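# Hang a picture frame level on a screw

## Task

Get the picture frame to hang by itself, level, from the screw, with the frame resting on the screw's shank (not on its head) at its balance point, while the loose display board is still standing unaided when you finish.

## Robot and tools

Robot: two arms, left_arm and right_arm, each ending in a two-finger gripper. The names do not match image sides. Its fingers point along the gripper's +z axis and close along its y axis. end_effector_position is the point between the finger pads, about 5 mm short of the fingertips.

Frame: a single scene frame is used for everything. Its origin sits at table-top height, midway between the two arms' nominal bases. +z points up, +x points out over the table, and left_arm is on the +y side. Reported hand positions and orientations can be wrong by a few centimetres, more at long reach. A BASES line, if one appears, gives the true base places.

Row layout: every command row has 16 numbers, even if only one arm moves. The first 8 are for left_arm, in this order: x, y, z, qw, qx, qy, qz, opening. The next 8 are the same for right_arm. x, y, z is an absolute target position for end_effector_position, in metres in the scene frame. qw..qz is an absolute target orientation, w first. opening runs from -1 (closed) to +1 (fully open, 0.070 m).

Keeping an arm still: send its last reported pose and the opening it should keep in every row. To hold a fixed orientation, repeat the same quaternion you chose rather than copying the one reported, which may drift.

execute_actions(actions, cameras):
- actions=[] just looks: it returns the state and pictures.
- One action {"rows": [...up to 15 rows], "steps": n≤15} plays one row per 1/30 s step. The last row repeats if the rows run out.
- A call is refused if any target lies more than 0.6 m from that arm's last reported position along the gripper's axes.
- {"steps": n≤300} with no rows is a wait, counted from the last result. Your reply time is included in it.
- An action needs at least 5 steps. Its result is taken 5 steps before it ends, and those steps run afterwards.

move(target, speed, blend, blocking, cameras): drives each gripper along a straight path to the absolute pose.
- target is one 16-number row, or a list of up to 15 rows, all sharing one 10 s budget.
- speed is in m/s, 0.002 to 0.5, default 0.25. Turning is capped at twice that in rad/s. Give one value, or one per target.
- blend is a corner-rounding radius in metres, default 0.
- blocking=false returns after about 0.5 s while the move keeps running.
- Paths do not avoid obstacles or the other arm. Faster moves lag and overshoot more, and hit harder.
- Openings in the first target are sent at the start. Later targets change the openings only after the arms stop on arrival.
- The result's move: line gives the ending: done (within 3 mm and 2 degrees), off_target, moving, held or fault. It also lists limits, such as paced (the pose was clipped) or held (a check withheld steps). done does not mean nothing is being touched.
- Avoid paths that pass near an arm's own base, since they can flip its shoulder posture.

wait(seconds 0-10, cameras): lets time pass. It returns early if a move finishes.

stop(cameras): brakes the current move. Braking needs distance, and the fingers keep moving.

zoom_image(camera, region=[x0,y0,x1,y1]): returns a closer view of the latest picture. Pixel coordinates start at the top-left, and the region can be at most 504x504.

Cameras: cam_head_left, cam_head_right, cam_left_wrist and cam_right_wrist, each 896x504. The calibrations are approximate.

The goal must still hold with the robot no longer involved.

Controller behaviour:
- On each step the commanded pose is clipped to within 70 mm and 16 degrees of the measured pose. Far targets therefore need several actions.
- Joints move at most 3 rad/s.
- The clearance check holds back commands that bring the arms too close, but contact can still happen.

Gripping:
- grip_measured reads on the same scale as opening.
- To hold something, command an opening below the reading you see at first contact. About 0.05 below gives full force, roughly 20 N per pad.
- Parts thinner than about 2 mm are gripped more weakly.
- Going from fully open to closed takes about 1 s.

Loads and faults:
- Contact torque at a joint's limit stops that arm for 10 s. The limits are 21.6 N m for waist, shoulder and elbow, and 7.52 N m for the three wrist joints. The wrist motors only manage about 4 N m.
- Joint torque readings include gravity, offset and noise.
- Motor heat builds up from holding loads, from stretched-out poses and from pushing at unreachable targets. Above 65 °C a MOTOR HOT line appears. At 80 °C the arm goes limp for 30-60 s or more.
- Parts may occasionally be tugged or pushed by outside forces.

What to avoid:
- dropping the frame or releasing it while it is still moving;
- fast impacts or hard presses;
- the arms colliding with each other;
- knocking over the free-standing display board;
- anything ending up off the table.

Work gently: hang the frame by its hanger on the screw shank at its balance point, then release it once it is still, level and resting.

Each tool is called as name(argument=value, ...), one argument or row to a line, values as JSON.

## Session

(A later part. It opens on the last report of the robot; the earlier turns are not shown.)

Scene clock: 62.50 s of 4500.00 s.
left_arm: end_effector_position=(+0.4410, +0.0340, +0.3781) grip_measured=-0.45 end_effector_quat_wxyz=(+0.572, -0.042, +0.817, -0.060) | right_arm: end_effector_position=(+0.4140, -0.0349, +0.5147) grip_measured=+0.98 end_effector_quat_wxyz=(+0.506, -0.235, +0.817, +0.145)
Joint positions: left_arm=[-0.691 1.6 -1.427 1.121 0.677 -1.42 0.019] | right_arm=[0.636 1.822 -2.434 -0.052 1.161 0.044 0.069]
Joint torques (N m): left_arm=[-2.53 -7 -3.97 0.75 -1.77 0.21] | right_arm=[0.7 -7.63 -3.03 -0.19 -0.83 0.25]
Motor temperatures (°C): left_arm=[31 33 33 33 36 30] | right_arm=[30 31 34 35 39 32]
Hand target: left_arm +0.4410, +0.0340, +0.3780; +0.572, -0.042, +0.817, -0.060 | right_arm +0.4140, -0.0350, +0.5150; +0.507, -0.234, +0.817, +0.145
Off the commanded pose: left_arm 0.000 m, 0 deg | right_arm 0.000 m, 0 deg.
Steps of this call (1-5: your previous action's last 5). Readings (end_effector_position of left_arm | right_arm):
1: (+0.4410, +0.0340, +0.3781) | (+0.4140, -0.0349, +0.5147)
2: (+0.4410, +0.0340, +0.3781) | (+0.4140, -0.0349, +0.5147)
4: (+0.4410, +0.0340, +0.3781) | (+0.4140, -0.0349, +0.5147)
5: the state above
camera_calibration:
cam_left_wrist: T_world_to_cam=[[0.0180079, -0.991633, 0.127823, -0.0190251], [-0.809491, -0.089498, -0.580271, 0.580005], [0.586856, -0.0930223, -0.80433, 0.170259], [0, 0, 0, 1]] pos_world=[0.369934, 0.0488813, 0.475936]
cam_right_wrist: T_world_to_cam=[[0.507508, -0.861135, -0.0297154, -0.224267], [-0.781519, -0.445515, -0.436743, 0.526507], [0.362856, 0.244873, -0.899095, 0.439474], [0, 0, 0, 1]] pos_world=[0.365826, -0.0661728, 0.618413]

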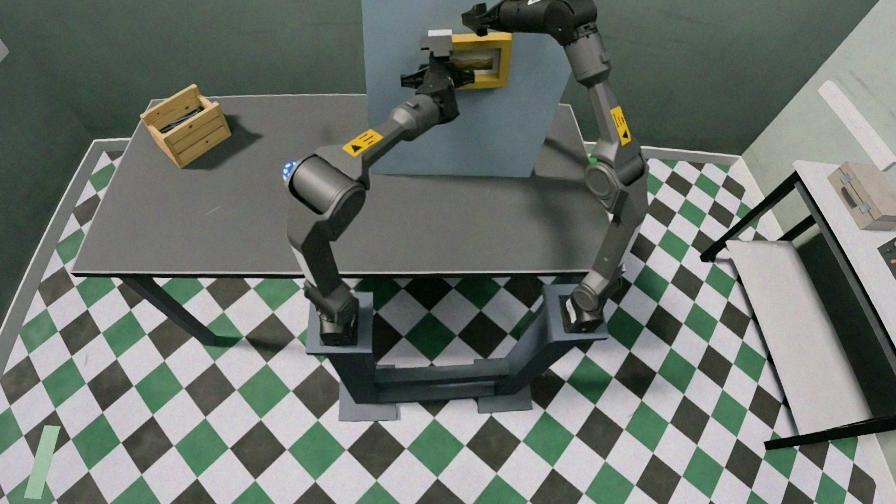

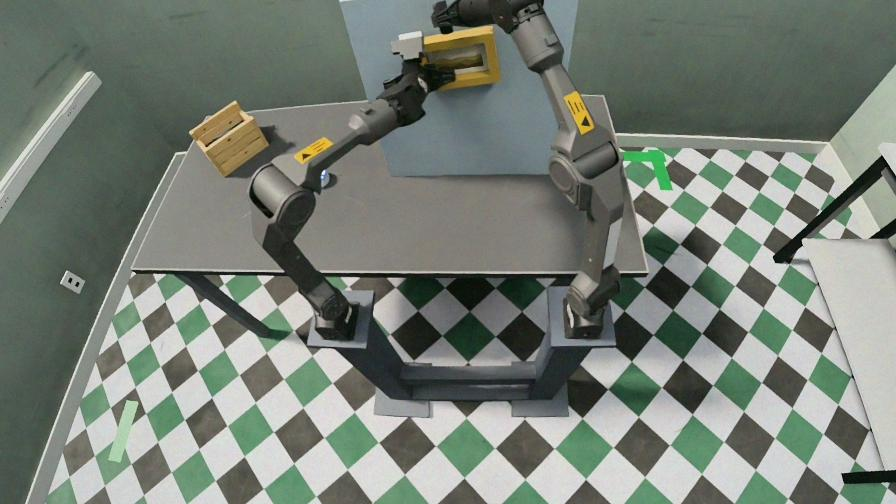

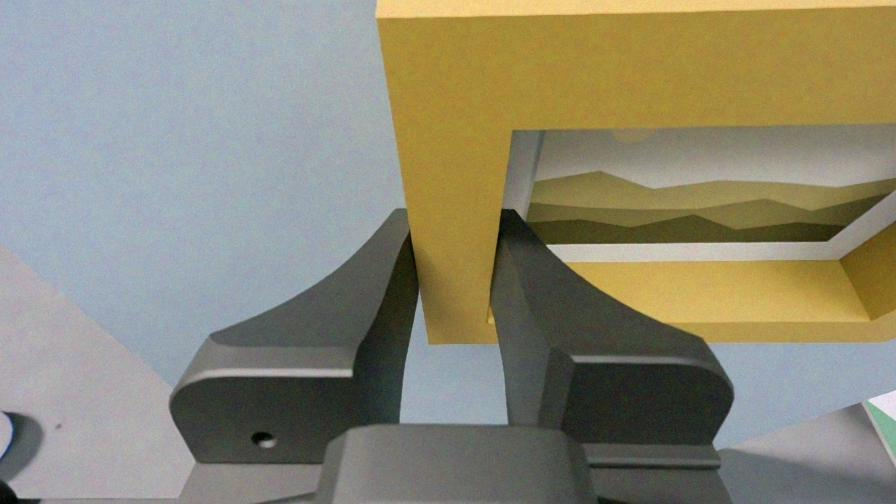

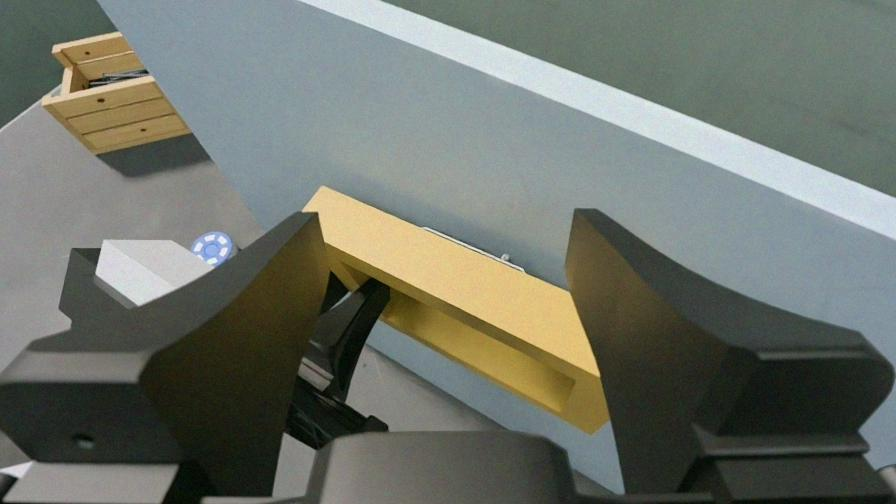

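move(
  target=[0.441, 0.034, 0.381, 0.5721, -0.0420, 0.8170, -0.0600, -0.5, 0.414, -0.035, 0.515, 0.5066, -0.2342, 0.8170, 0.1452, 0.98],
  speed=0.02,
  cameras=["cam_left_wrist", "cam_right_wrist"],
)

zoom_image(
  camera="cam_right_wrist",
  region=[400, 200, 560, 300],
)

Scene clock: 64.27 s of 4500.00 s.
left_arm: end_effector_position=(+0.4407, +0.0334, +0.3809) grip_measured=-0.45 end_effector_quat_wxyz=(+0.572, -0.041, +0.817, -0.060) | right_arm: end_effector_position=(+0.4140, -0.0349, +0.5147) grip_measured=+0.98 end_effector_quat_wxyz=(+0.506, -0.235, +0.817, +0.145)
Joint positions: left_arm=[-0.692 1.6 -1.438 1.108 0.681 -1.403 0.019] | right_arm=[0.636 1.822 -2.434 -0.052 1.161 0.044 0.069]
Joint torques (N m): left_arm=[-1.49 -6.35 -4.68 0.58 -0.66 -0.18] | right_arm=[0.7 -7.62 -3.05 -0.19 -0.81 0.25]
Motor temperatures (°C): left_arm=[31 33 33 33 37 30] | right_arm=[29 31 34 35 39 32]
Hand target: left_arm +0.4410, +0.0340, +0.3810; +0.572, -0.042, +0.817, -0.060 | right_arm +0.4140, -0.0350, +0.5150; +0.507, -0.234, +0.817, +0.145
Off the commanded pose: left_arm 0.001 m, 0 deg | right_arm 0.000 m, 0 deg.
Kept back: nothing.
move: done
camera_calibration:
cam_left_wrist: T_world_to_cam=[[0.0156498, -0.99179, 0.126917, -0.0185958], [-0.80973, -0.0870383, -0.580312, 0.581398], [0.586594, -0.0936868, -0.804444, 0.172707], [0, 0, 0, 1]] pos_world=[0.369758, 0.0483412, 0.478686]
cam_right_wrist: T_world_to_cam=[[0.507508, -0.861135, -0.0297154, -0.224267], [-0.781519, -0.445515, -0.436743, 0.526507], [0.362856, 0.244873, -0.899095, 0.439474], [0, 0, 0, 1]] pos_world=[0.365826, -0.0661728, 0.618413]
Images, in order (width x height): cam_left_wrist 896x504, cam_right_wrist 896x504.

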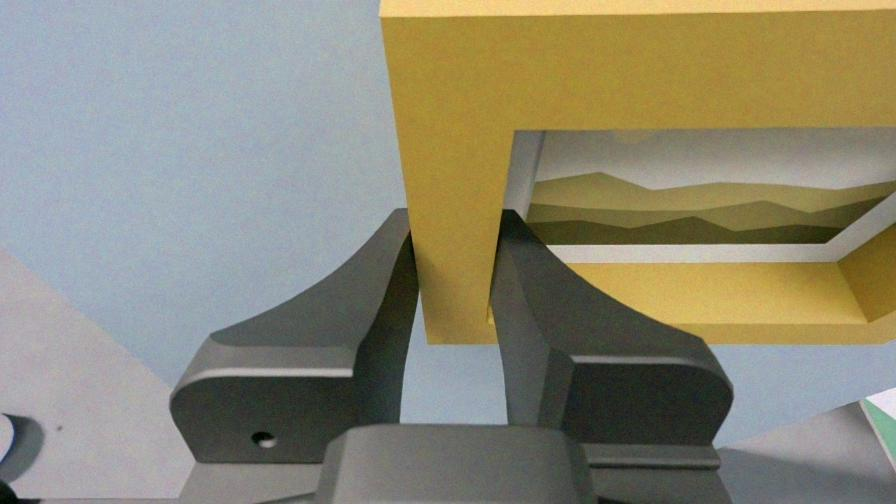

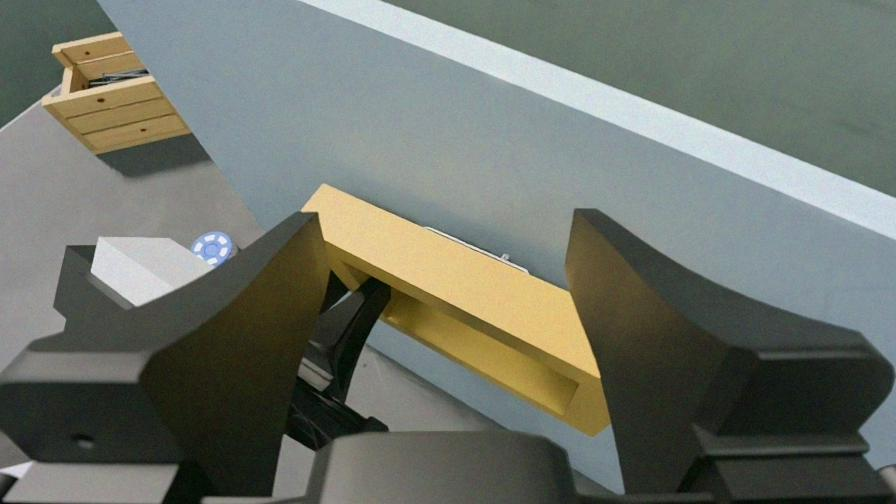

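Scaled by 3.150 from the camera's 896x504 image, which has a finer 1280x720 frame.

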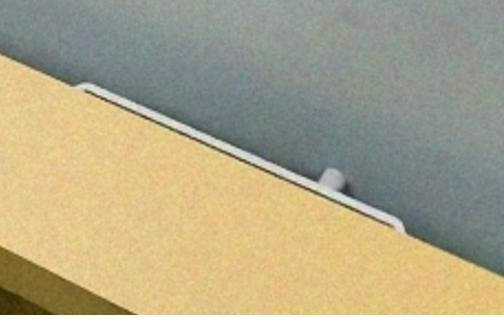

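move(
  target=[0.441, 0.0345, 0.395, 0.5736, 0.0, 0.8192, 0.0, -0.5, 0.414, -0.035, 0.515, 0.5066, -0.2342, 0.8170, 0.1452, 0.98],
  speed=0.03,
)

zoom_image(
  camera="cam_right_wrist",
  region=[400, 200, 560, 300],
)

Scene clock: 67.30 s of 4500.00 s.
left_arm: end_effector_position=(+0.4410, +0.0345, +0.3950) grip_measured=-0.45 end_effector_quat_wxyz=(+0.574, +0.000, +0.819, +0.000) | right_arm: end_effector_position=(+0.4140, -0.0349, +0.5147) grip_measured=+0.98 end_effector_quat_wxyz=(+0.506, -0.235, +0.817, +0.145)
Joint positions: left_arm=[-0.717 1.627 -1.531 1.076 0.784 -1.212 0.019] | right_arm=[0.636 1.822 -2.434 -0.052 1.161 0.044 0.069]
Joint torques (N m): left_arm=[-0.41 -6.91 -4.58 0.66 -0.76 -0.26] | right_arm=[0.67 -7.64 -2.98 -0.19 -0.82 0.24]
Motor temperatures (°C): left_arm=[31 33 33 33 37 30] | right_arm=[29 31 34 35 39 32]
Hand target: left_arm +0.4410, +0.0345, +0.3950; +0.574, +0.000, +0.819, +0.000 | right_arm +0.4140, -0.0350, +0.5150; +0.507, -0.234, +0.817, +0.145
Off the commanded pose: left_arm 0.000 m, 0 deg | right_arm 0.000 m, 0 deg.
Kept back: nothing.
move: done
camera_calibration:
cam_left_wrist: T_world_to_cam=[[0.018037, -0.999658, -0.0189521, 0.0375761], [-0.809668, -0.00348259, -0.586878, 0.589589], [0.586611, 0.0259304, -0.809453, 0.181884], [0, 0, 0, 1]] pos_world=[0.369998, 0.0349002, 0.493955]
cam_right_wrist: T_world_to_cam=[[0.507508, -0.861135, -0.0297154, -0.224267], [-0.781519, -0.445515, -0.436743, 0.526507], [0.362856, 0.244873, -0.899095, 0.439474], [0, 0, 0, 1]] pos_world=[0.365826, -0.0661728, 0.618413]

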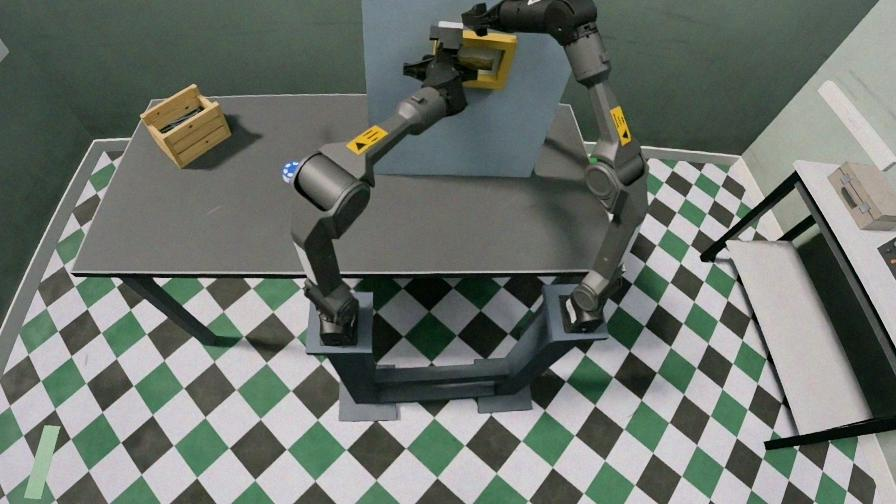

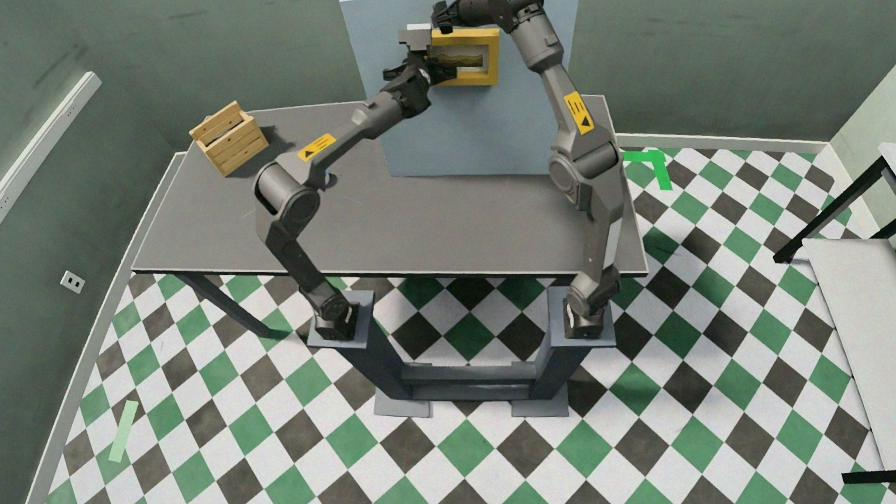

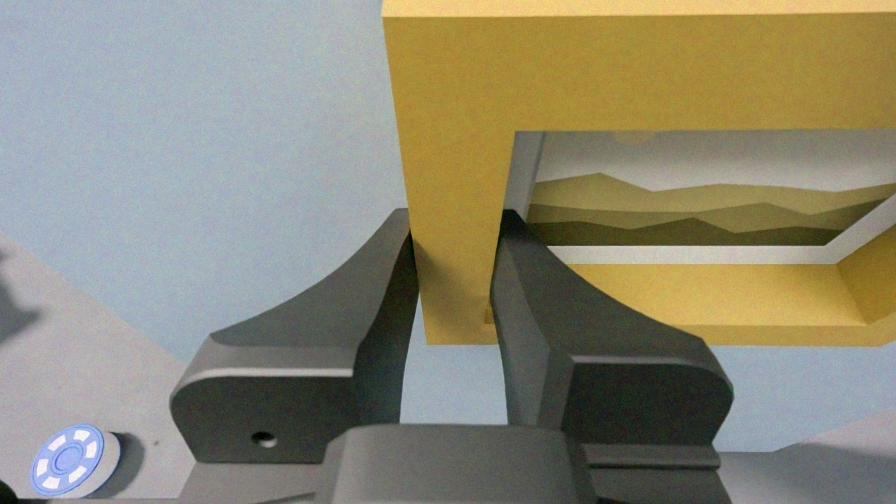

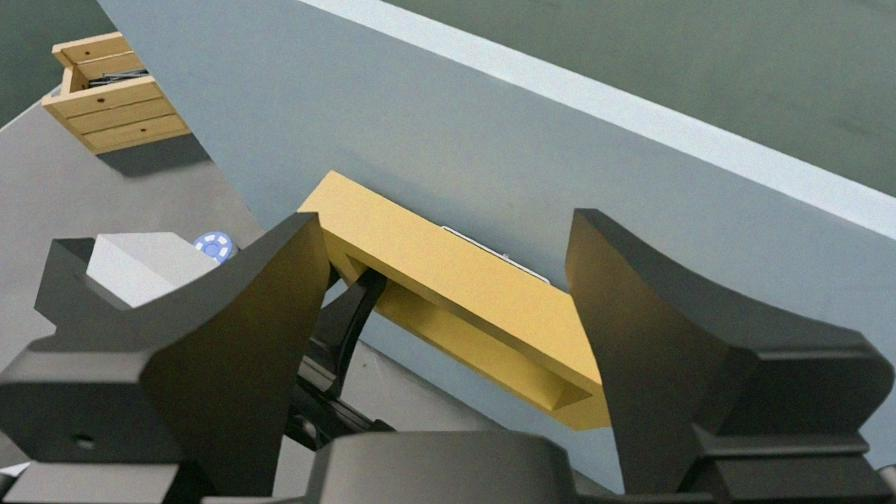

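Scaled by 3.150 from the camera's 896x504 image, which has a finer 1280x720 frame.

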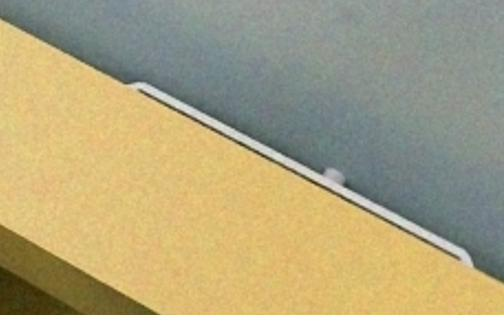

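execute_actions(
  actions=[],
  cameras=["all"],
)

zoom_image(
  camera="cam_right_wrist",
  region=[400, 200, 560, 300],
)

Scene clock: 68.60 s of 4500.00 s.
left_arm: end_effector_position=(+0.4410, +0.0345, +0.3950) grip_measured=-0.45 end_effector_quat_wxyz=(+0.574, +0.000, +0.819, +0.000) | right_arm: end_effector_position=(+0.4140, -0.0349, +0.5147) grip_measured=+0.98 end_effector_quat_wxyz=(+0.506, -0.235, +0.817, +0.145)
Joint positions: left_arm=[-0.717 1.627 -1.531 1.076 0.784 -1.212 0.019] | right_arm=[0.636 1.822 -2.434 -0.052 1.161 0.044 0.069]
Joint torques (N m): left_arm=[0.13 -7.23 -3.96 0.77 -1.08 -0.35] | right_arm=[0.69 -7.59 -3.04 -0.19 -0.81 0.24]
Motor temperatures (°C): left_arm=[31 33 33 33 37 30] | right_arm=[29 31 34 35 39 32]
Hand target: left_arm +0.4410, +0.0345, +0.3950; +0.574, +0.000, +0.819, +0.000 | right_arm +0.4140, -0.0350, +0.5150; +0.507, -0.234, +0.817, +0.145
Off the commanded pose: left_arm 0.000 m, 0 deg | right_arm 0.000 m, 0 deg.
Steps of this call (1-39: nothing new was sent). Readings (end_effector_position of left_arm | right_arm):
1: (+0.4410, +0.0345, +0.3950) | (+0.4140, -0.0349, +0.5147)
2: (+0.4410, +0.0345, +0.3950) | (+0.4140, -0.0349, +0.5147)
4: (+0.4410, +0.0345, +0.3950) | (+0.4140, -0.0349, +0.5147)
8: (+0.4410, +0.0345, +0.3950) | (+0.4140, -0.0349, +0.5147)
39: the state above
camera_calibration:
cam_left_wrist: T_world_to_cam=[[0.018037, -0.999658, -0.0189521, 0.0375761], [-0.809668, -0.00348259, -0.586878, 0.589589], [0.586611, 0.0259304, -0.809453, 0.181884], [0, 0, 0, 1]] pos_world=[0.369998, 0.0349002, 0.493955]
cam_right_wrist: T_world_to_cam=[[0.507508, -0.861135, -0.0297154, -0.224267], [-0.781519, -0.445515, -0.436743, 0.526507], [0.362856, 0.244873, -0.899095, 0.439474], [0, 0, 0, 1]] pos_world=[0.365826, -0.0661728, 0.618413]

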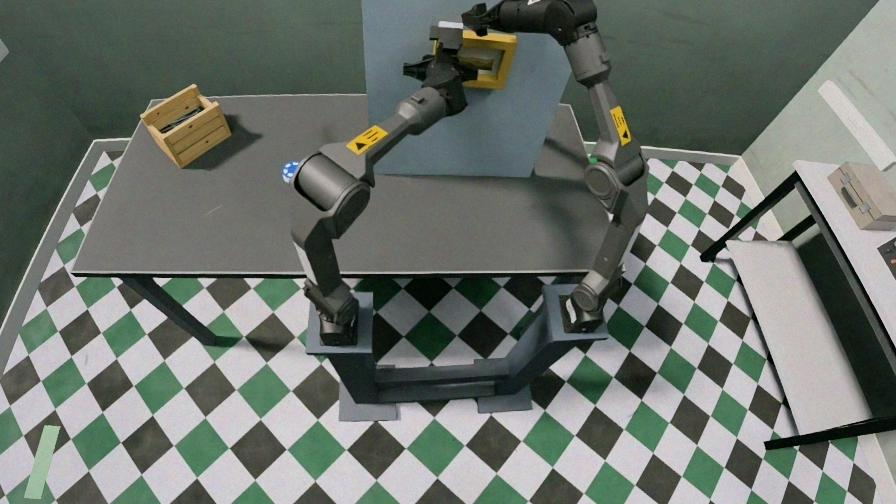

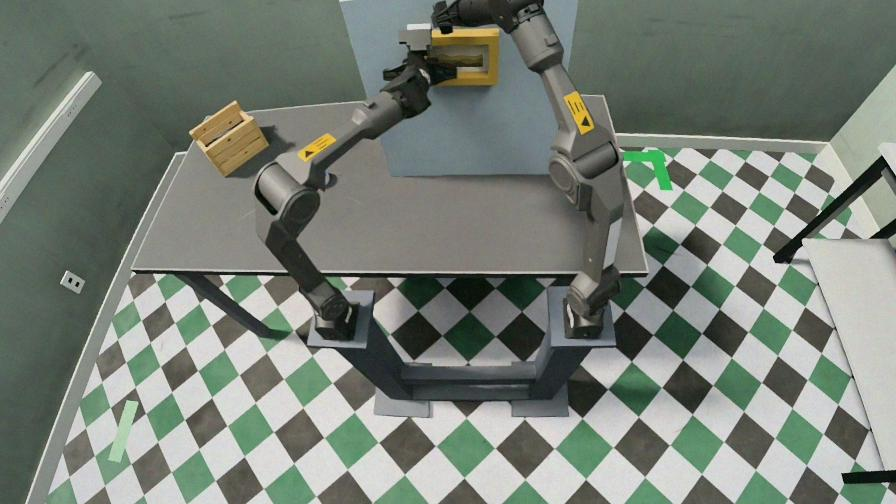

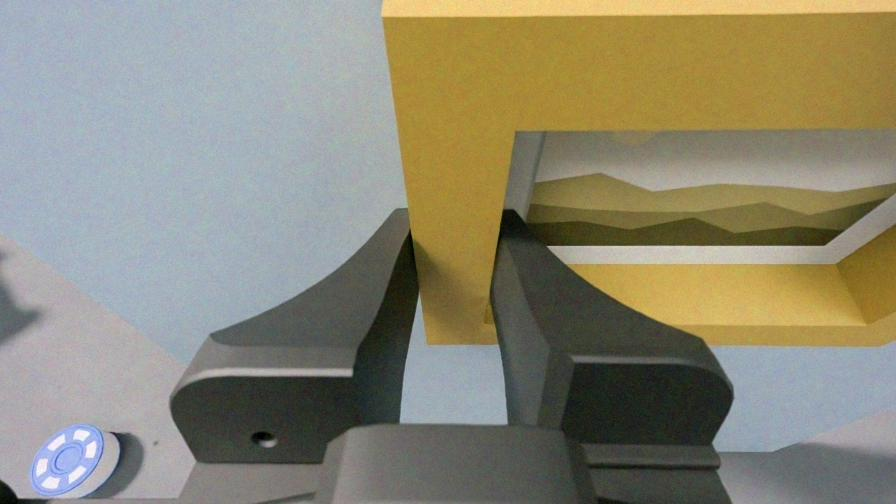

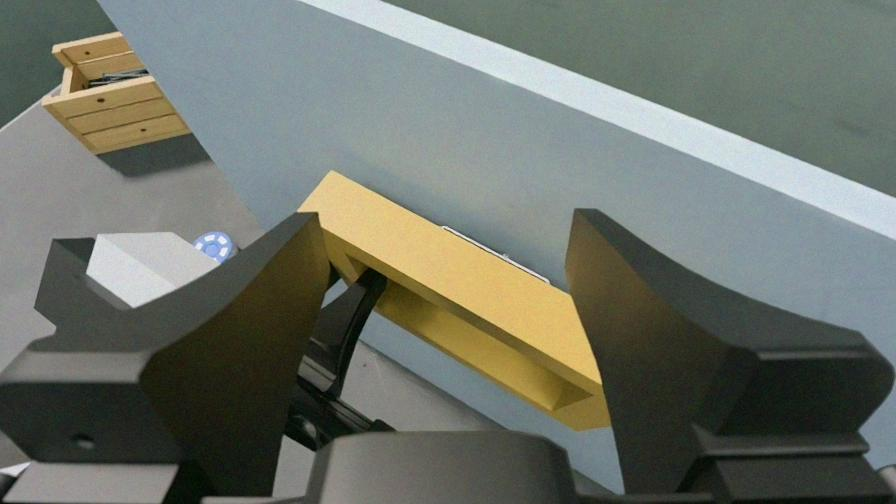

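Scaled by 3.150 from the camera's 896x504 image, which has a finer 1280x720 frame.

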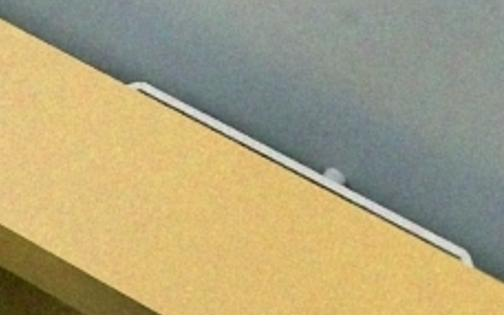

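move(
  target=[0.441, 0.0385, 0.395, 0.5736, 0, 0.8192, 0, -0.5, 0.414, -0.035, 0.515, 0.5066, -0.2342, 0.8170, 0.1452, 0.98],
  speed=0.02,
  cameras=["cam_right_wrist"],
)

zoom_image(
  camera="cam_right_wrist",
  region=[400, 200, 560, 300],
)

Scene clock: 70.10 s of 4500.00 s.
left_arm: end_effector_position=(+0.4411, +0.0385, +0.3949) grip_measured=-0.45 end_effector_quat_wxyz=(+0.573, +0.000, +0.819, +0.000) | right_arm: end_effector_position=(+0.4140, -0.0349, +0.5147) grip_measured=+0.98 end_effector_quat_wxyz=(+0.506, -0.235, +0.817, +0.145)
Joint positions: left_arm=[-0.707 1.618 -1.519 1.073 0.774 -1.209 0.019] | right_arm=[0.636 1.822 -2.434 -0.052 1.161 0.044 0.069]
Joint torques (N m): left_arm=[0.94 -8.67 -3.94 0.78 -0.87 -0.11] | right_arm=[0.71 -7.6 -3.01 -0.18 -0.81 0.24]
Motor temperatures (°C): left_arm=[31 33 33 33 37 30] | right_arm=[29 31 34 35 39 32]
Hand target: left_arm +0.4410, +0.0385, +0.3950; +0.574, +0.000, +0.819, +0.000 | right_arm +0.4140, -0.0350, +0.5150; +0.507, -0.234, +0.817, +0.145
Off the commanded pose: left_arm 0.000 m, 0 deg | right_arm 0.000 m, 0 deg.
Kept back: nothing.
move: done
camera_calibration:
cam_right_wrist: T_world_to_cam=[[0.507508, -0.861135, -0.0297154, -0.224267], [-0.781519, -0.445515, -0.436743, 0.526507], [0.362856, 0.244873, -0.899095, 0.439474], [0, 0, 0, 1]] pos_world=[0.365826, -0.0661728, 0.618413]
Images, in order (width x height): cam_right_wrist 896x504.

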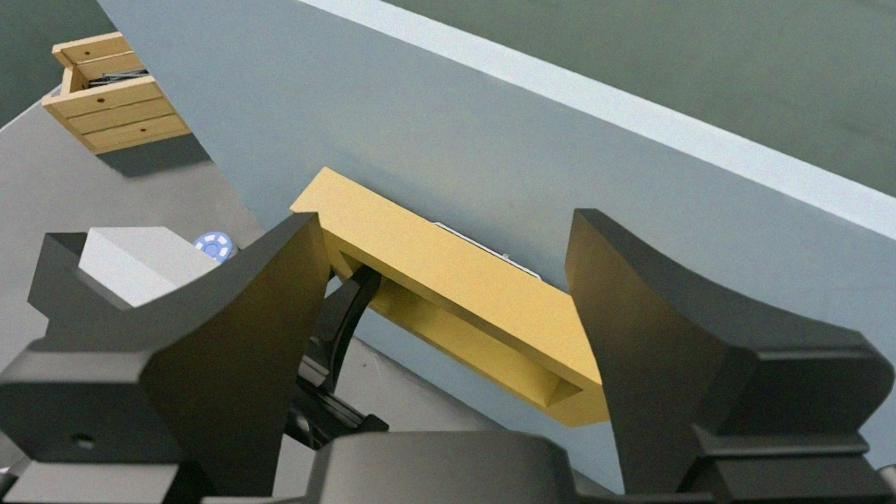

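Scaled by 3.150 from the camera's 896x504 image, which has a finer 1280x720 frame.

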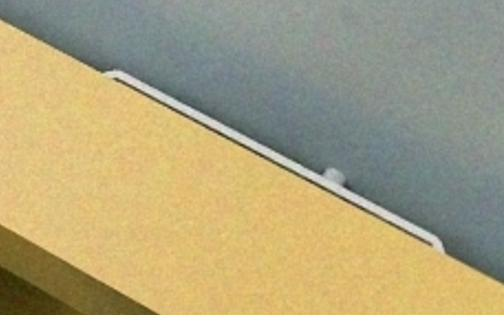

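move(
  target=[0.441, 0.0385, 0.392, 0.5736, 0, 0.8192, 0, -0.5, 0.414, -0.035, 0.515, 0.5066, -0.2342, 0.8170, 0.1452, 0.98],
  speed=0.01,
  cameras=["cam_right_wrist"],
)

zoom_image(
  camera="cam_right_wrist",
  region=[400, 200, 560, 300],
)

Scene clock: 71.43 s of 4500.00 s.
left_arm: end_effector_position=(+0.4410, +0.0386, +0.3916) grip_measured=-0.45 end_effector_quat_wxyz=(+0.573, +0.000, +0.819, +0.001) | right_arm: end_effector_position=(+0.4140, -0.0349, +0.5147) grip_measured=+0.98 end_effector_quat_wxyz=(+0.506, -0.235, +0.817, +0.145)
Joint positions: left_arm=[-0.707 1.618 -1.506 1.084 0.769 -1.223 0.019] | right_arm=[0.636 1.822 -2.434 -0.052 1.161 0.044 0.069]
Joint torques (N m): left_arm=[0.43 -8.04 -3.87 0.78 -0.93 -0.31] | right_arm=[0.72 -7.57 -3.05 -0.18 -0.81 0.23]
Motor temperatures (°C): left_arm=[31 33 33 33 36 30] | right_arm=[29 31 34 35 39 32]
Hand target: left_arm +0.4410, +0.0385, +0.3920; +0.574, +0.000, +0.819, +0.000 | right_arm +0.4140, -0.0350, +0.5150; +0.507, -0.234, +0.817, +0.145
Off the commanded pose: left_arm 0.000 m, 0 deg | right_arm 0.000 m, 0 deg.
Kept back: nothing.
move: done
camera_calibration:
cam_right_wrist: T_world_to_cam=[[0.507508, -0.861135, -0.0297154, -0.224267], [-0.781519, -0.445515, -0.436743, 0.526507], [0.362856, 0.244873, -0.899095, 0.439474], [0, 0, 0, 1]] pos_world=[0.365826, -0.0661728, 0.618413]
Images, in order (width x height): cam_right_wrist 896x504.

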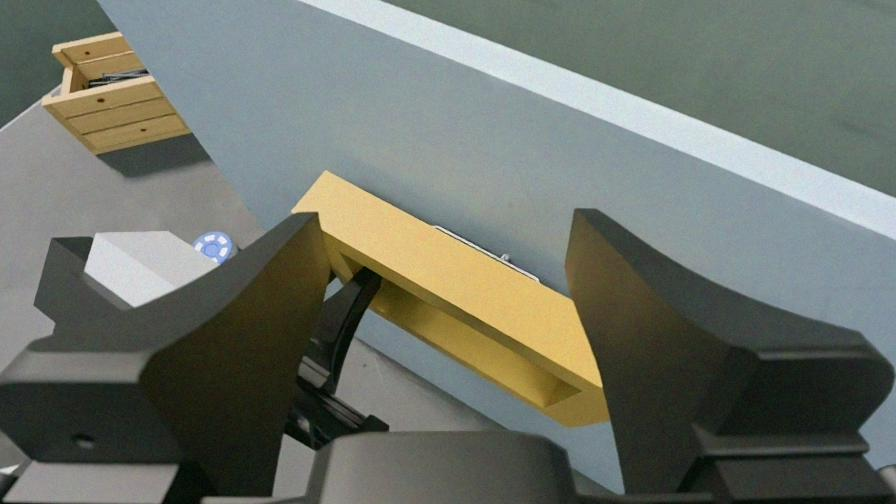

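Scaled by 3.150 from the camera's 896x504 image, which has a finer 1280x720 frame.

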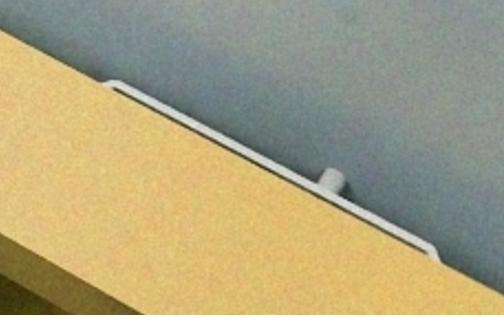

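move(
  target=[0.441, 0.0385, 0.391, 0.5736, 0, 0.8192, 0, -0.5, 0.414, -0.035, 0.515, 0.5066, -0.2342, 0.8170, 0.1452, 0.98],
  speed=0.005,
  cameras=["cam_right_wrist"],
)

zoom_image(
  camera="cam_right_wrist",
  region=[400, 200, 560, 300],
)

Scene clock: 72.53 s of 4500.00 s.
left_arm: end_effector_position=(+0.4411, +0.0384, +0.3908) grip_measured=-0.45 end_effector_quat_wxyz=(+0.573, +0.000, +0.819, +0.000) | right_arm: end_effector_position=(+0.4140, -0.0349, +0.5147) grip_measured=+0.98 end_effector_quat_wxyz=(+0.506, -0.235, +0.817, +0.145)
Joint positions: left_arm=[-0.707 1.618 -1.502 1.088 0.767 -1.229 0.019] | right_arm=[0.636 1.822 -2.434 -0.052 1.161 0.044 0.069]
Joint torques (N m): left_arm=[0.02 -7.98 -3.34 0.75 -0.81 -0.32] | right_arm=[0.69 -7.57 -2.99 -0.18 -0.81 0.24]
Motor temperatures (°C): left_arm=[31 33 33 33 36 30] | right_arm=[29 31 34 35 39 32]
Hand target: left_arm +0.4410, +0.0385, +0.3910; +0.574, +0.000, +0.819, +0.000 | right_arm +0.4140, -0.0350, +0.5150; +0.507, -0.234, +0.817, +0.145
Off the commanded pose: left_arm 0.000 m, 0 deg | right_arm 0.000 m, 0 deg.
Kept back: nothing.
move: done
camera_calibration:
cam_right_wrist: T_world_to_cam=[[0.507508, -0.861135, -0.0297154, -0.224267], [-0.781519, -0.445515, -0.436743, 0.526507], [0.362856, 0.244873, -0.899095, 0.439474], [0, 0, 0, 1]] pos_world=[0.365826, -0.0661728, 0.618413]
Images, in order (width x height): cam_right_wrist 896x504.

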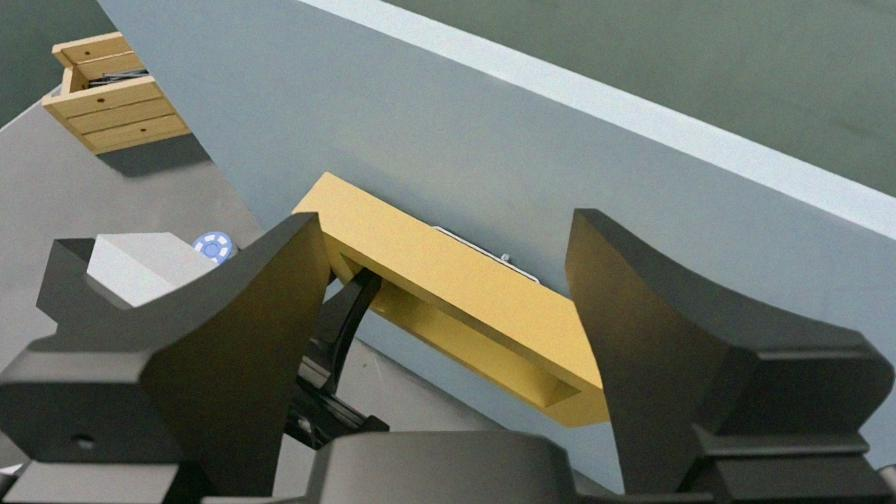

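Scaled by 3.150 from the camera's 896x504 image, which has a finer 1280x720 frame.

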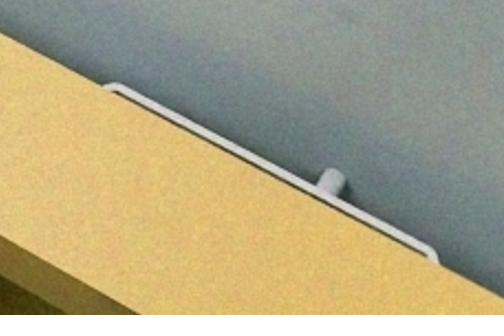

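move(
  target=[0.441, 0.0385, 0.390, 0.5736, 0, 0.8192, 0, -0.5, 0.414, -0.035, 0.515, 0.5066, -0.2342, 0.8170, 0.1452, 0.98],
  speed=0.005,
  cameras=["cam_right_wrist"],
)

zoom_image(
  camera="cam_right_wrist",
  region=[400, 200, 560, 300],
)

Scene clock: 73.67 s of 4500.00 s.
left_arm: end_effector_position=(+0.4410, +0.0385, +0.3903) grip_measured=-0.45 end_effector_quat_wxyz=(+0.574, +0.000, +0.819, +0.000) | right_arm: end_effector_position=(+0.4140, -0.0349, +0.5147) grip_measured=+0.98 end_effector_quat_wxyz=(+0.506, -0.235, +0.817, +0.145)
Joint positions: left_arm=[-0.707 1.617 -1.498 1.091 0.765 -1.234 0.019] | right_arm=[0.636 1.822 -2.434 -0.052 1.161 0.044 0.069]
Joint torques (N m): left_arm=[0.12 -7.04 -2.03 0.46 0 -0.12] | right_arm=[0.7 -7.52 -3.03 -0.17 -0.8 0.24]
Motor temperatures (°C): left_arm=[31 33 33 33 36 30] | right_arm=[29 31 34 35 39 32]
Hand target: left_arm +0.4410, +0.0385, +0.3900; +0.574, +0.000, +0.819, +0.000 | right_arm +0.4140, -0.0350, +0.5150; +0.507, -0.234, +0.817, +0.145
Off the commanded pose: left_arm 0.000 m, 0 deg | right_arm 0.000 m, 0 deg.
Kept back: nothing.
move: done
camera_calibration:
cam_right_wrist: T_world_to_cam=[[0.507508, -0.861135, -0.0297154, -0.224267], [-0.781519, -0.445515, -0.436743, 0.526507], [0.362856, 0.244873, -0.899095, 0.439474], [0, 0, 0, 1]] pos_world=[0.365826, -0.0661728, 0.618413]
Images, in order (width x height): cam_right_wrist 896x504.

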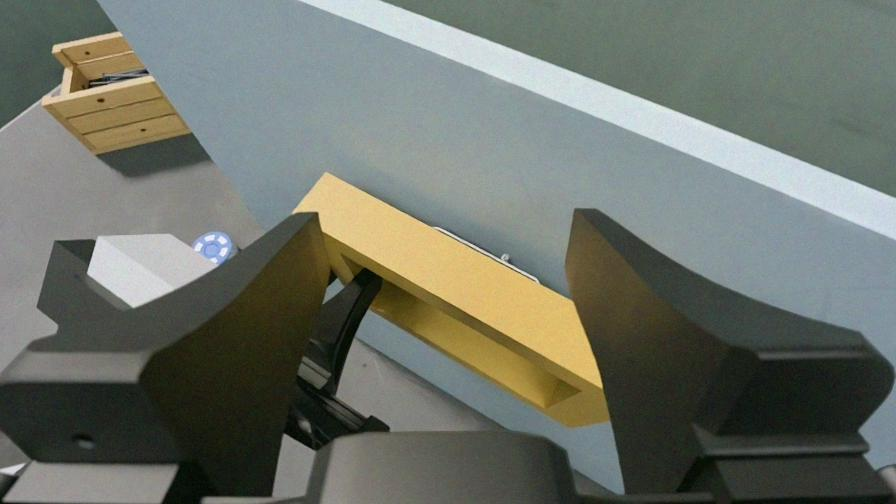

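Scaled by 3.150 from the camera's 896x504 image, which has a finer 1280x720 frame.

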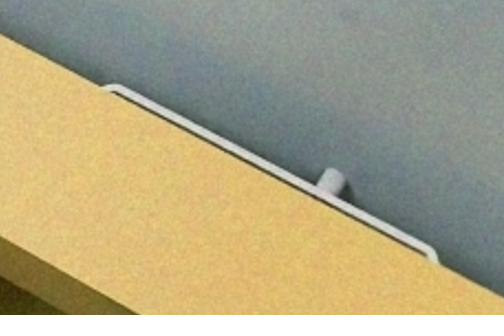

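execute_actions(
  actions=[
    {"rows": [[0.441,0.0385,0.3904,0.5736,0,0.8192,0,-0.49,0.414,-0.035,0.515,0.5066,-0.2342,0.8170,0.1452,0.98],[0.441,0.0385,0.3904,0.5736,0,0.8192,0,-0.485,0.414,-0.035,0.515,0.5066,-0.2342,0.8170,0.1452,0.98],[0.441,0.0385,0.3904,0.5736,0,0.8192,0,-0.48,0.414,-0.035,0.515,0.5066,-0.2342,0.8170,0.1452,0.98],[0.441,0.0385,0.3904,0.5736,0,0.8192,0,-0.475,0.414,-0.035,0.515,0.5066,-0.2342,0.8170,0.1452,0.98],[0.441,0.0385,0.3904,0.5736,0,0.8192,0,-0.47,0.414,-0.035,0.515,0.5066,-0.2342,0.8170,0.1452,0.98],[0.441,0.0385,0.3904,0.5736,0,0.8192,0,-0.465,0.414,-0.035,0.515,0.5066,-0.2342,0.8170,0.1452,0.98],[0.441,0.0385,0.3904,0.5736,0,0.8192,0,-0.46,0.414,-0.035,0.515,0.5066,-0.2342,0.8170,0.1452,0.98],[0.441,0.0385,0.3904,0.5736,0,0.8192,0,-0.455,0.414,-0.035,0.515,0.5066,-0.2342,0.8170,0.1452,0.98],[0.441,0.0385,0.3904,0.5736,0,0.8192,0,-0.45,0.414,-0.035,0.515,0.5066,-0.2342,0.8170,0.1452,0.98],[0.441,0.0385,0.3904,0.5736,0,0.8192,0,-0.445,0.414,-0.035,0.515,0.5066,-0.2342,0.8170,0.1452,0.98],[0.441,0.0385,0.3904,0.5736,0,0.8192,0,-0.44,0.414,-0.035,0.515,0.5066,-0.2342,0.8170,0.1452,0.98],[0.441,0.0385,0.3904,0.5736,0,0.8192,0,-0.435,0.414,-0.035,0.515,0.5066,-0.2342,0.8170,0.1452,0.98],[0.441,0.0385,0.3904,0.5736,0,0.8192,0,-0.43,0.414,-0.035,0.515,0.5066,-0.2342,0.8170,0.1452,0.98],[0.441,0.0385,0.3904,0.5736,0,0.8192,0,-0.425,0.414,-0.035,0.515,0.5066,-0.2342,0.8170,0.1452,0.98],[0.441,0.0385,0.3904,0.5736,0,0.8192,0,-0.42,0.414,-0.035,0.515,0.5066,-0.2342,0.8170,0.1452,0.98]]},
  ],
)

execute_actions(
  actions=[],
  cameras=["cam_left_wrist", "cam_right_wrist"],
)

Scene clock: 75.07 s of 4500.00 s.
left_arm: end_effector_position=(+0.4409, +0.0389, +0.3898) grip_measured=-0.44 end_effector_quat_wxyz=(+0.573, -0.001, +0.820, +0.001) | right_arm: end_effector_position=(+0.4140, -0.0349, +0.5147) grip_measured=+0.98 end_effector_quat_wxyz=(+0.506, -0.235, +0.817, +0.145)
Joint positions: left_arm=[-0.707 1.617 -1.498 1.089 0.767 -1.232 0.019] | right_arm=[0.636 1.822 -2.434 -0.052 1.161 0.044 0.069]
Joint torques (N m): left_arm=[1.27 -5.45 -2.36 0.39 0.17 0.06] | right_arm=[0.68 -7.59 -3.01 -0.18 -0.8 0.23]
Motor temperatures (°C): left_arm=[31 33 33 33 36 30] | right_arm=[29 31 34 35 39 32]
Steps of this call (1-32: nothing new was sent; 33-42: this action's first 10). Readings (end_effector_position of left_arm | right_arm):
33: (+0.4410, +0.0385, +0.3903) | (+0.4140, -0.0349, +0.5147)
34: (+0.4410, +0.0384, +0.3901) | (+0.4140, -0.0349, +0.5147)
36: (+0.4410, +0.0384, +0.3901) | (+0.4140, -0.0349, +0.5147)
40: (+0.4410, +0.0384, +0.3901) | (+0.4140, -0.0349, +0.5147)
42: the state above

Scene clock: 75.23 s of 4500.00 s.
left_arm: end_effector_position=(+0.4408, +0.0391, +0.3898) grip_measured=-0.42 end_effector_quat_wxyz=(+0.573, -0.001, +0.820, +0.001) | right_arm: end_effector_position=(+0.4140, -0.0349, +0.5147) grip_measured=+0.98 end_effector_quat_wxyz=(+0.506, -0.235, +0.817, +0.145)
Joint positions: left_arm=[-0.707 1.617 -1.498 1.089 0.768 -1.232 0.02] | right_arm=[0.636 1.822 -2.434 -0.052 1.161 0.044 0.069]
Joint torques (N m): left_arm=[1.56 -5.52 -2.81 0.57 -0.19 -0.01] | right_arm=[0.69 -7.53 -3.05 -0.17 -0.8 0.23]
Motor temperatures (°C): left_arm=[31 33 33 33 36 30] | right_arm=[29 31 34 35 39 32]
Hand target: left_arm +0.4410, +0.0385, +0.3904; +0.574, +0.000, +0.819, +0.000 | right_arm +0.4140, -0.0350, +0.5150; +0.507, -0.234, +0.817, +0.145
Off the commanded pose: left_arm 0.001 m, 0 deg | right_arm 0.000 m, 0 deg.
Steps of this call (1-5: your previous action's last 5). Readings (end_effector_position of left_arm | right_arm):
1: (+0.4408, +0.0391, +0.3898) | (+0.4140, -0.0349, +0.5147)
2: (+0.4408, +0.0391, +0.3898) | (+0.4140, -0.0349, +0.5147)
4: (+0.4408, +0.0391, +0.3898) | (+0.4140, -0.0349, +0.5147)
5: the state above
camera_calibration:
cam_left_wrist: T_world_to_cam=[[0.0206347, -0.999602, -0.019223, 0.0410708], [-0.810888, -0.00548581, -0.585176, 0.586356], [0.584837, 0.0276626, -0.810679, 0.178775], [0, 0, 0, 1]] pos_world=[0.370067, 0.0393258, 0.48884]
cam_right_wrist: T_world_to_cam=[[0.507508, -0.861135, -0.0297154, -0.224267], [-0.781519, -0.445515, -0.436743, 0.526507], [0.362856, 0.244873, -0.899095, 0.439474], [0, 0, 0, 1]] pos_world=[0.365826, -0.0661728, 0.618413]
Images, in order (width x height): cam_left_wrist 896x504, cam_right_wrist 896x504.

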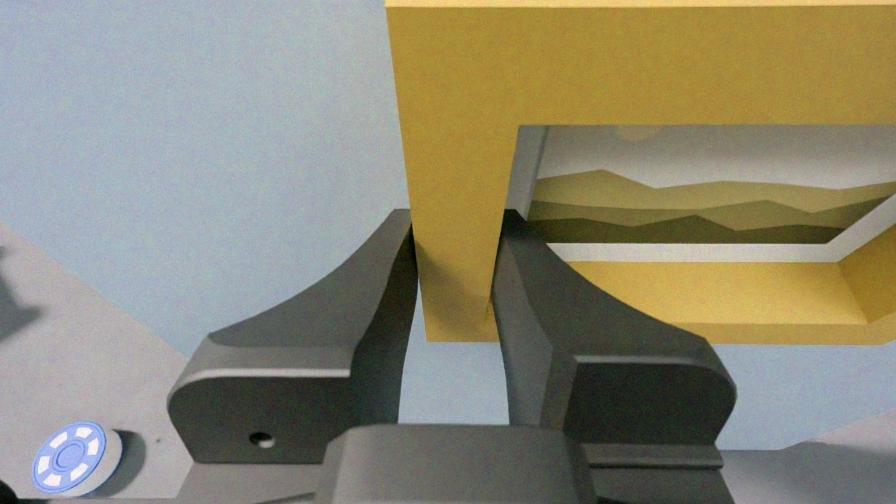

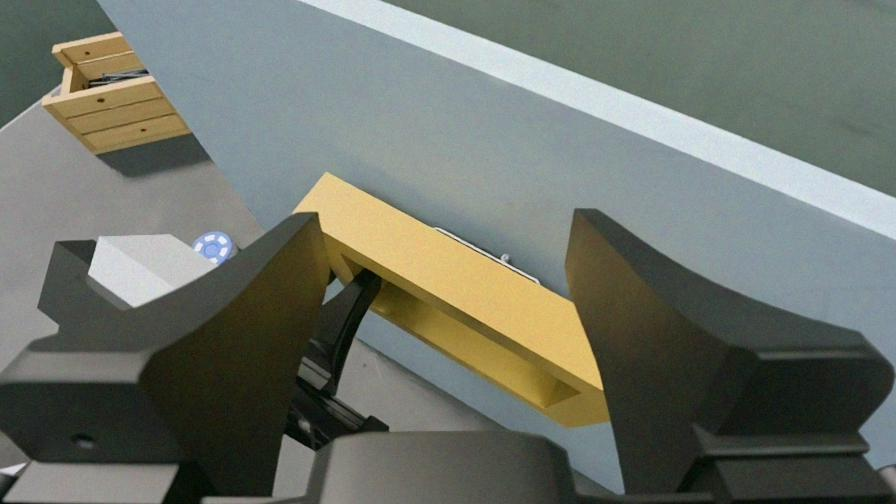

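execute_actions(
  actions=[
    {"rows": [[0.441,0.039,0.3902,0.5736,0,0.8192,0,-0.41,0.414,-0.035,0.515,0.5066,-0.2342,0.8170,0.1452,0.98],[0.441,0.039,0.3902,0.5736,0,0.8192,0,-0.40,0.414,-0.035,0.515,0.5066,-0.2342,0.8170,0.1452,0.98],[0.441,0.039,0.3902,0.5736,0,0.8192,0,-0.39,0.414,-0.035,0.515,0.5066,-0.2342,0.8170,0.1452,0.98],[0.441,0.039,0.3902,0.5736,0,0.8192,0,-0.38,0.414,-0.035,0.515,0.5066,-0.2342,0.8170,0.1452,0.98],[0.441,0.039,0.3902,0.5736,0,0.8192,0,-0.37,0.414,-0.035,0.515,0.5066,-0.2342,0.8170,0.1452,0.98],[0.441,0.039,0.3902,0.5736,0,0.8192,0,-0.36,0.414,-0.035,0.515,0.5066,-0.2342,0.8170,0.1452,0.98],[0.441,0.039,0.3902,0.5736,0,0.8192,0,-0.35,0.414,-0.035,0.515,0.5066,-0.2342,0.8170,0.1452,0.98],[0.441,0.039,0.3902,0.5736,0,0.8192,0,-0.34,0.414,-0.035,0.515,0.5066,-0.2342,0.8170,0.1452,0.98],[0.441,0.039,0.3902,0.5736,0,0.8192,0,-0.33,0.414,-0.035,0.515,0.5066,-0.2342,0.8170,0.1452,0.98],[0.441,0.039,0.3902,0.5736,0,0.8192,0,-0.32,0.414,-0.035,0.515,0.5066,-0.2342,0.8170,0.1452,0.98],[0.441,0.039,0.3902,0.5736,0,0.8192,0,-0.31,0.414,-0.035,0.515,0.5066,-0.2342,0.8170,0.1452,0.98],[0.441,0.039,0.3902,0.5736,0,0.8192,0,-0.30,0.414,-0.035,0.515,0.5066,-0.2342,0.8170,0.1452,0.98],[0.441,0.039,0.3902,0.5736,0,0.8192,0,-0.29,0.414,-0.035,0.515,0.5066,-0.2342,0.8170,0.1452,0.98],[0.441,0.039,0.3902,0.5736,0,0.8192,0,-0.28,0.414,-0.035,0.515,0.5066,-0.2342,0.8170,0.1452,0.98]]},
  ],
)

execute_actions(
  actions=[],
  cameras=["cam_left_wrist", "cam_right_wrist"],
)

Scene clock: 76.27 s of 4500.00 s.
left_arm: end_effector_position=(+0.4412, +0.0388, +0.3902) grip_measured=-0.32 end_effector_quat_wxyz=(+0.574, +0.000, +0.819, +0.000) | right_arm: end_effector_position=(+0.4140, -0.0349, +0.5147) grip_measured=+0.98 end_effector_quat_wxyz=(+0.506, -0.235, +0.817, +0.145)
Joint positions: left_arm=[-0.706 1.617 -1.498 1.09 0.764 -1.232 0.024] | right_arm=[0.636 1.822 -2.434 -0.052 1.161 0.044 0.069]
Joint torques (N m): left_arm=[-0.06 -7.15 -2.65 0.66 -0.64 -0.21] | right_arm=[0.7 -7.56 -3.01 -0.17 -0.8 0.23]
Motor temperatures (°C): left_arm=[31 33 33 33 36 30] | right_arm=[29 31 34 35 39 32]
Steps of this call (1-21: nothing new was sent; 22-31: this action's first 10). Readings (end_effector_position of left_arm | right_arm):
22: (+0.4410, +0.0385, +0.3901) | (+0.4140, -0.0349, +0.5147)
23: (+0.4412, +0.0388, +0.3902) | (+0.4140, -0.0349, +0.5147)
25: (+0.4412, +0.0388, +0.3902) | (+0.4140, -0.0349, +0.5147)
29: (+0.4412, +0.0388, +0.3902) | (+0.4140, -0.0349, +0.5147)
31: the state above

Scene clock: 76.43 s of 4500.00 s.
left_arm: end_effector_position=(+0.4412, +0.0388, +0.3898) grip_measured=-0.28 end_effector_quat_wxyz=(+0.573, +0.000, +0.819, +0.000) | right_arm: end_effector_position=(+0.4140, -0.0349, +0.5147) grip_measured=+0.98 end_effector_quat_wxyz=(+0.506, -0.235, +0.817, +0.145)
Joint positions: left_arm=[-0.706 1.617 -1.497 1.09 0.764 -1.232 0.025] | right_arm=[0.636 1.822 -2.434 -0.052 1.161 0.044 0.069]
Joint torques (N m): left_arm=[-0.1 -7.59 -2.74 0.65 -0.6 -0.17] | right_arm=[0.73 -7.55 -3.03 -0.17 -0.79 0.22]
Motor temperatures (°C): left_arm=[31 33 33 33 36 30] | right_arm=[29 31 34 35 39 32]
Hand target: left_arm +0.4410, +0.0390, +0.3902; +0.574, +0.000, +0.819, +0.000 | right_arm +0.4140, -0.0350, +0.5150; +0.507, -0.234, +0.817, +0.145
Off the commanded pose: left_arm 0.000 m, 0 deg | right_arm 0.000 m, 0 deg.
Steps of this call (1-5: your previous action's last 5). Readings (end_effector_position of left_arm | right_arm):
1: (+0.4412, +0.0388, +0.3902) | (+0.4140, -0.0349, +0.5147)
2: (+0.4412, +0.0388, +0.3902) | (+0.4140, -0.0349, +0.5147)
4: (+0.4412, +0.0388, +0.3898) | (+0.4140, -0.0349, +0.5147)
5: the state above
camera_calibration:
cam_left_wrist: T_world_to_cam=[[0.0180026, -0.999657, -0.019039, 0.0418585], [-0.810119, -0.00342371, -0.586255, 0.586672], [0.585989, 0.0259779, -0.809903, 0.177877], [0, 0, 0, 1]] pos_world=[0.370287, 0.0392319, 0.488799]
cam_right_wrist: T_world_to_cam=[[0.507508, -0.861135, -0.0297154, -0.224267], [-0.781519, -0.445515, -0.436743, 0.526507], [0.362856, 0.244873, -0.899095, 0.439474], [0, 0, 0, 1]] pos_world=[0.365826, -0.0661728, 0.618413]
Images, in order (width x height): cam_left_wrist 896x504, cam_right_wrist 896x504.

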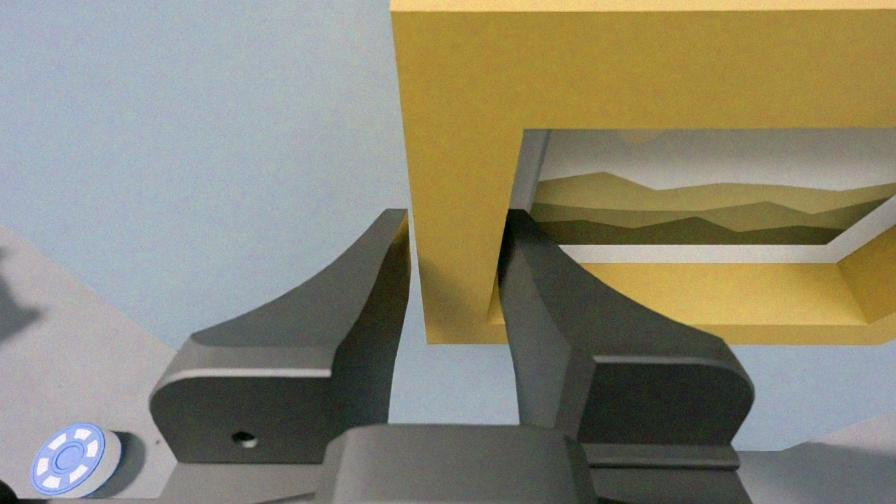

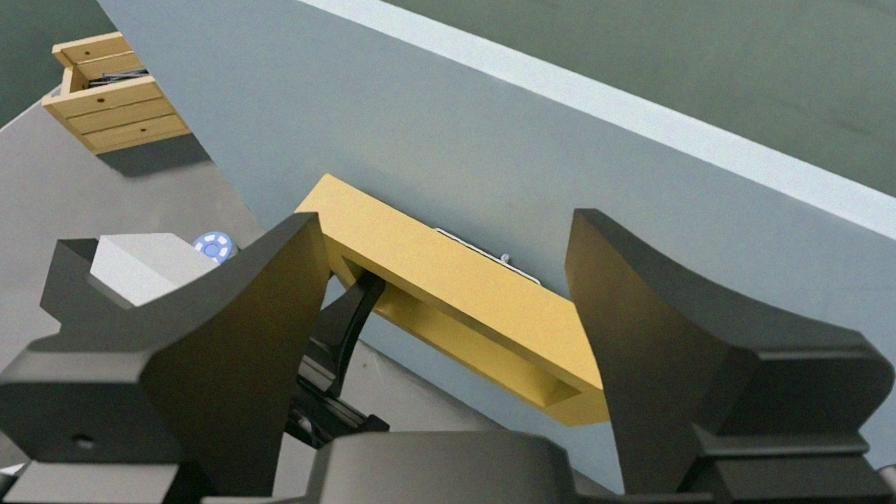

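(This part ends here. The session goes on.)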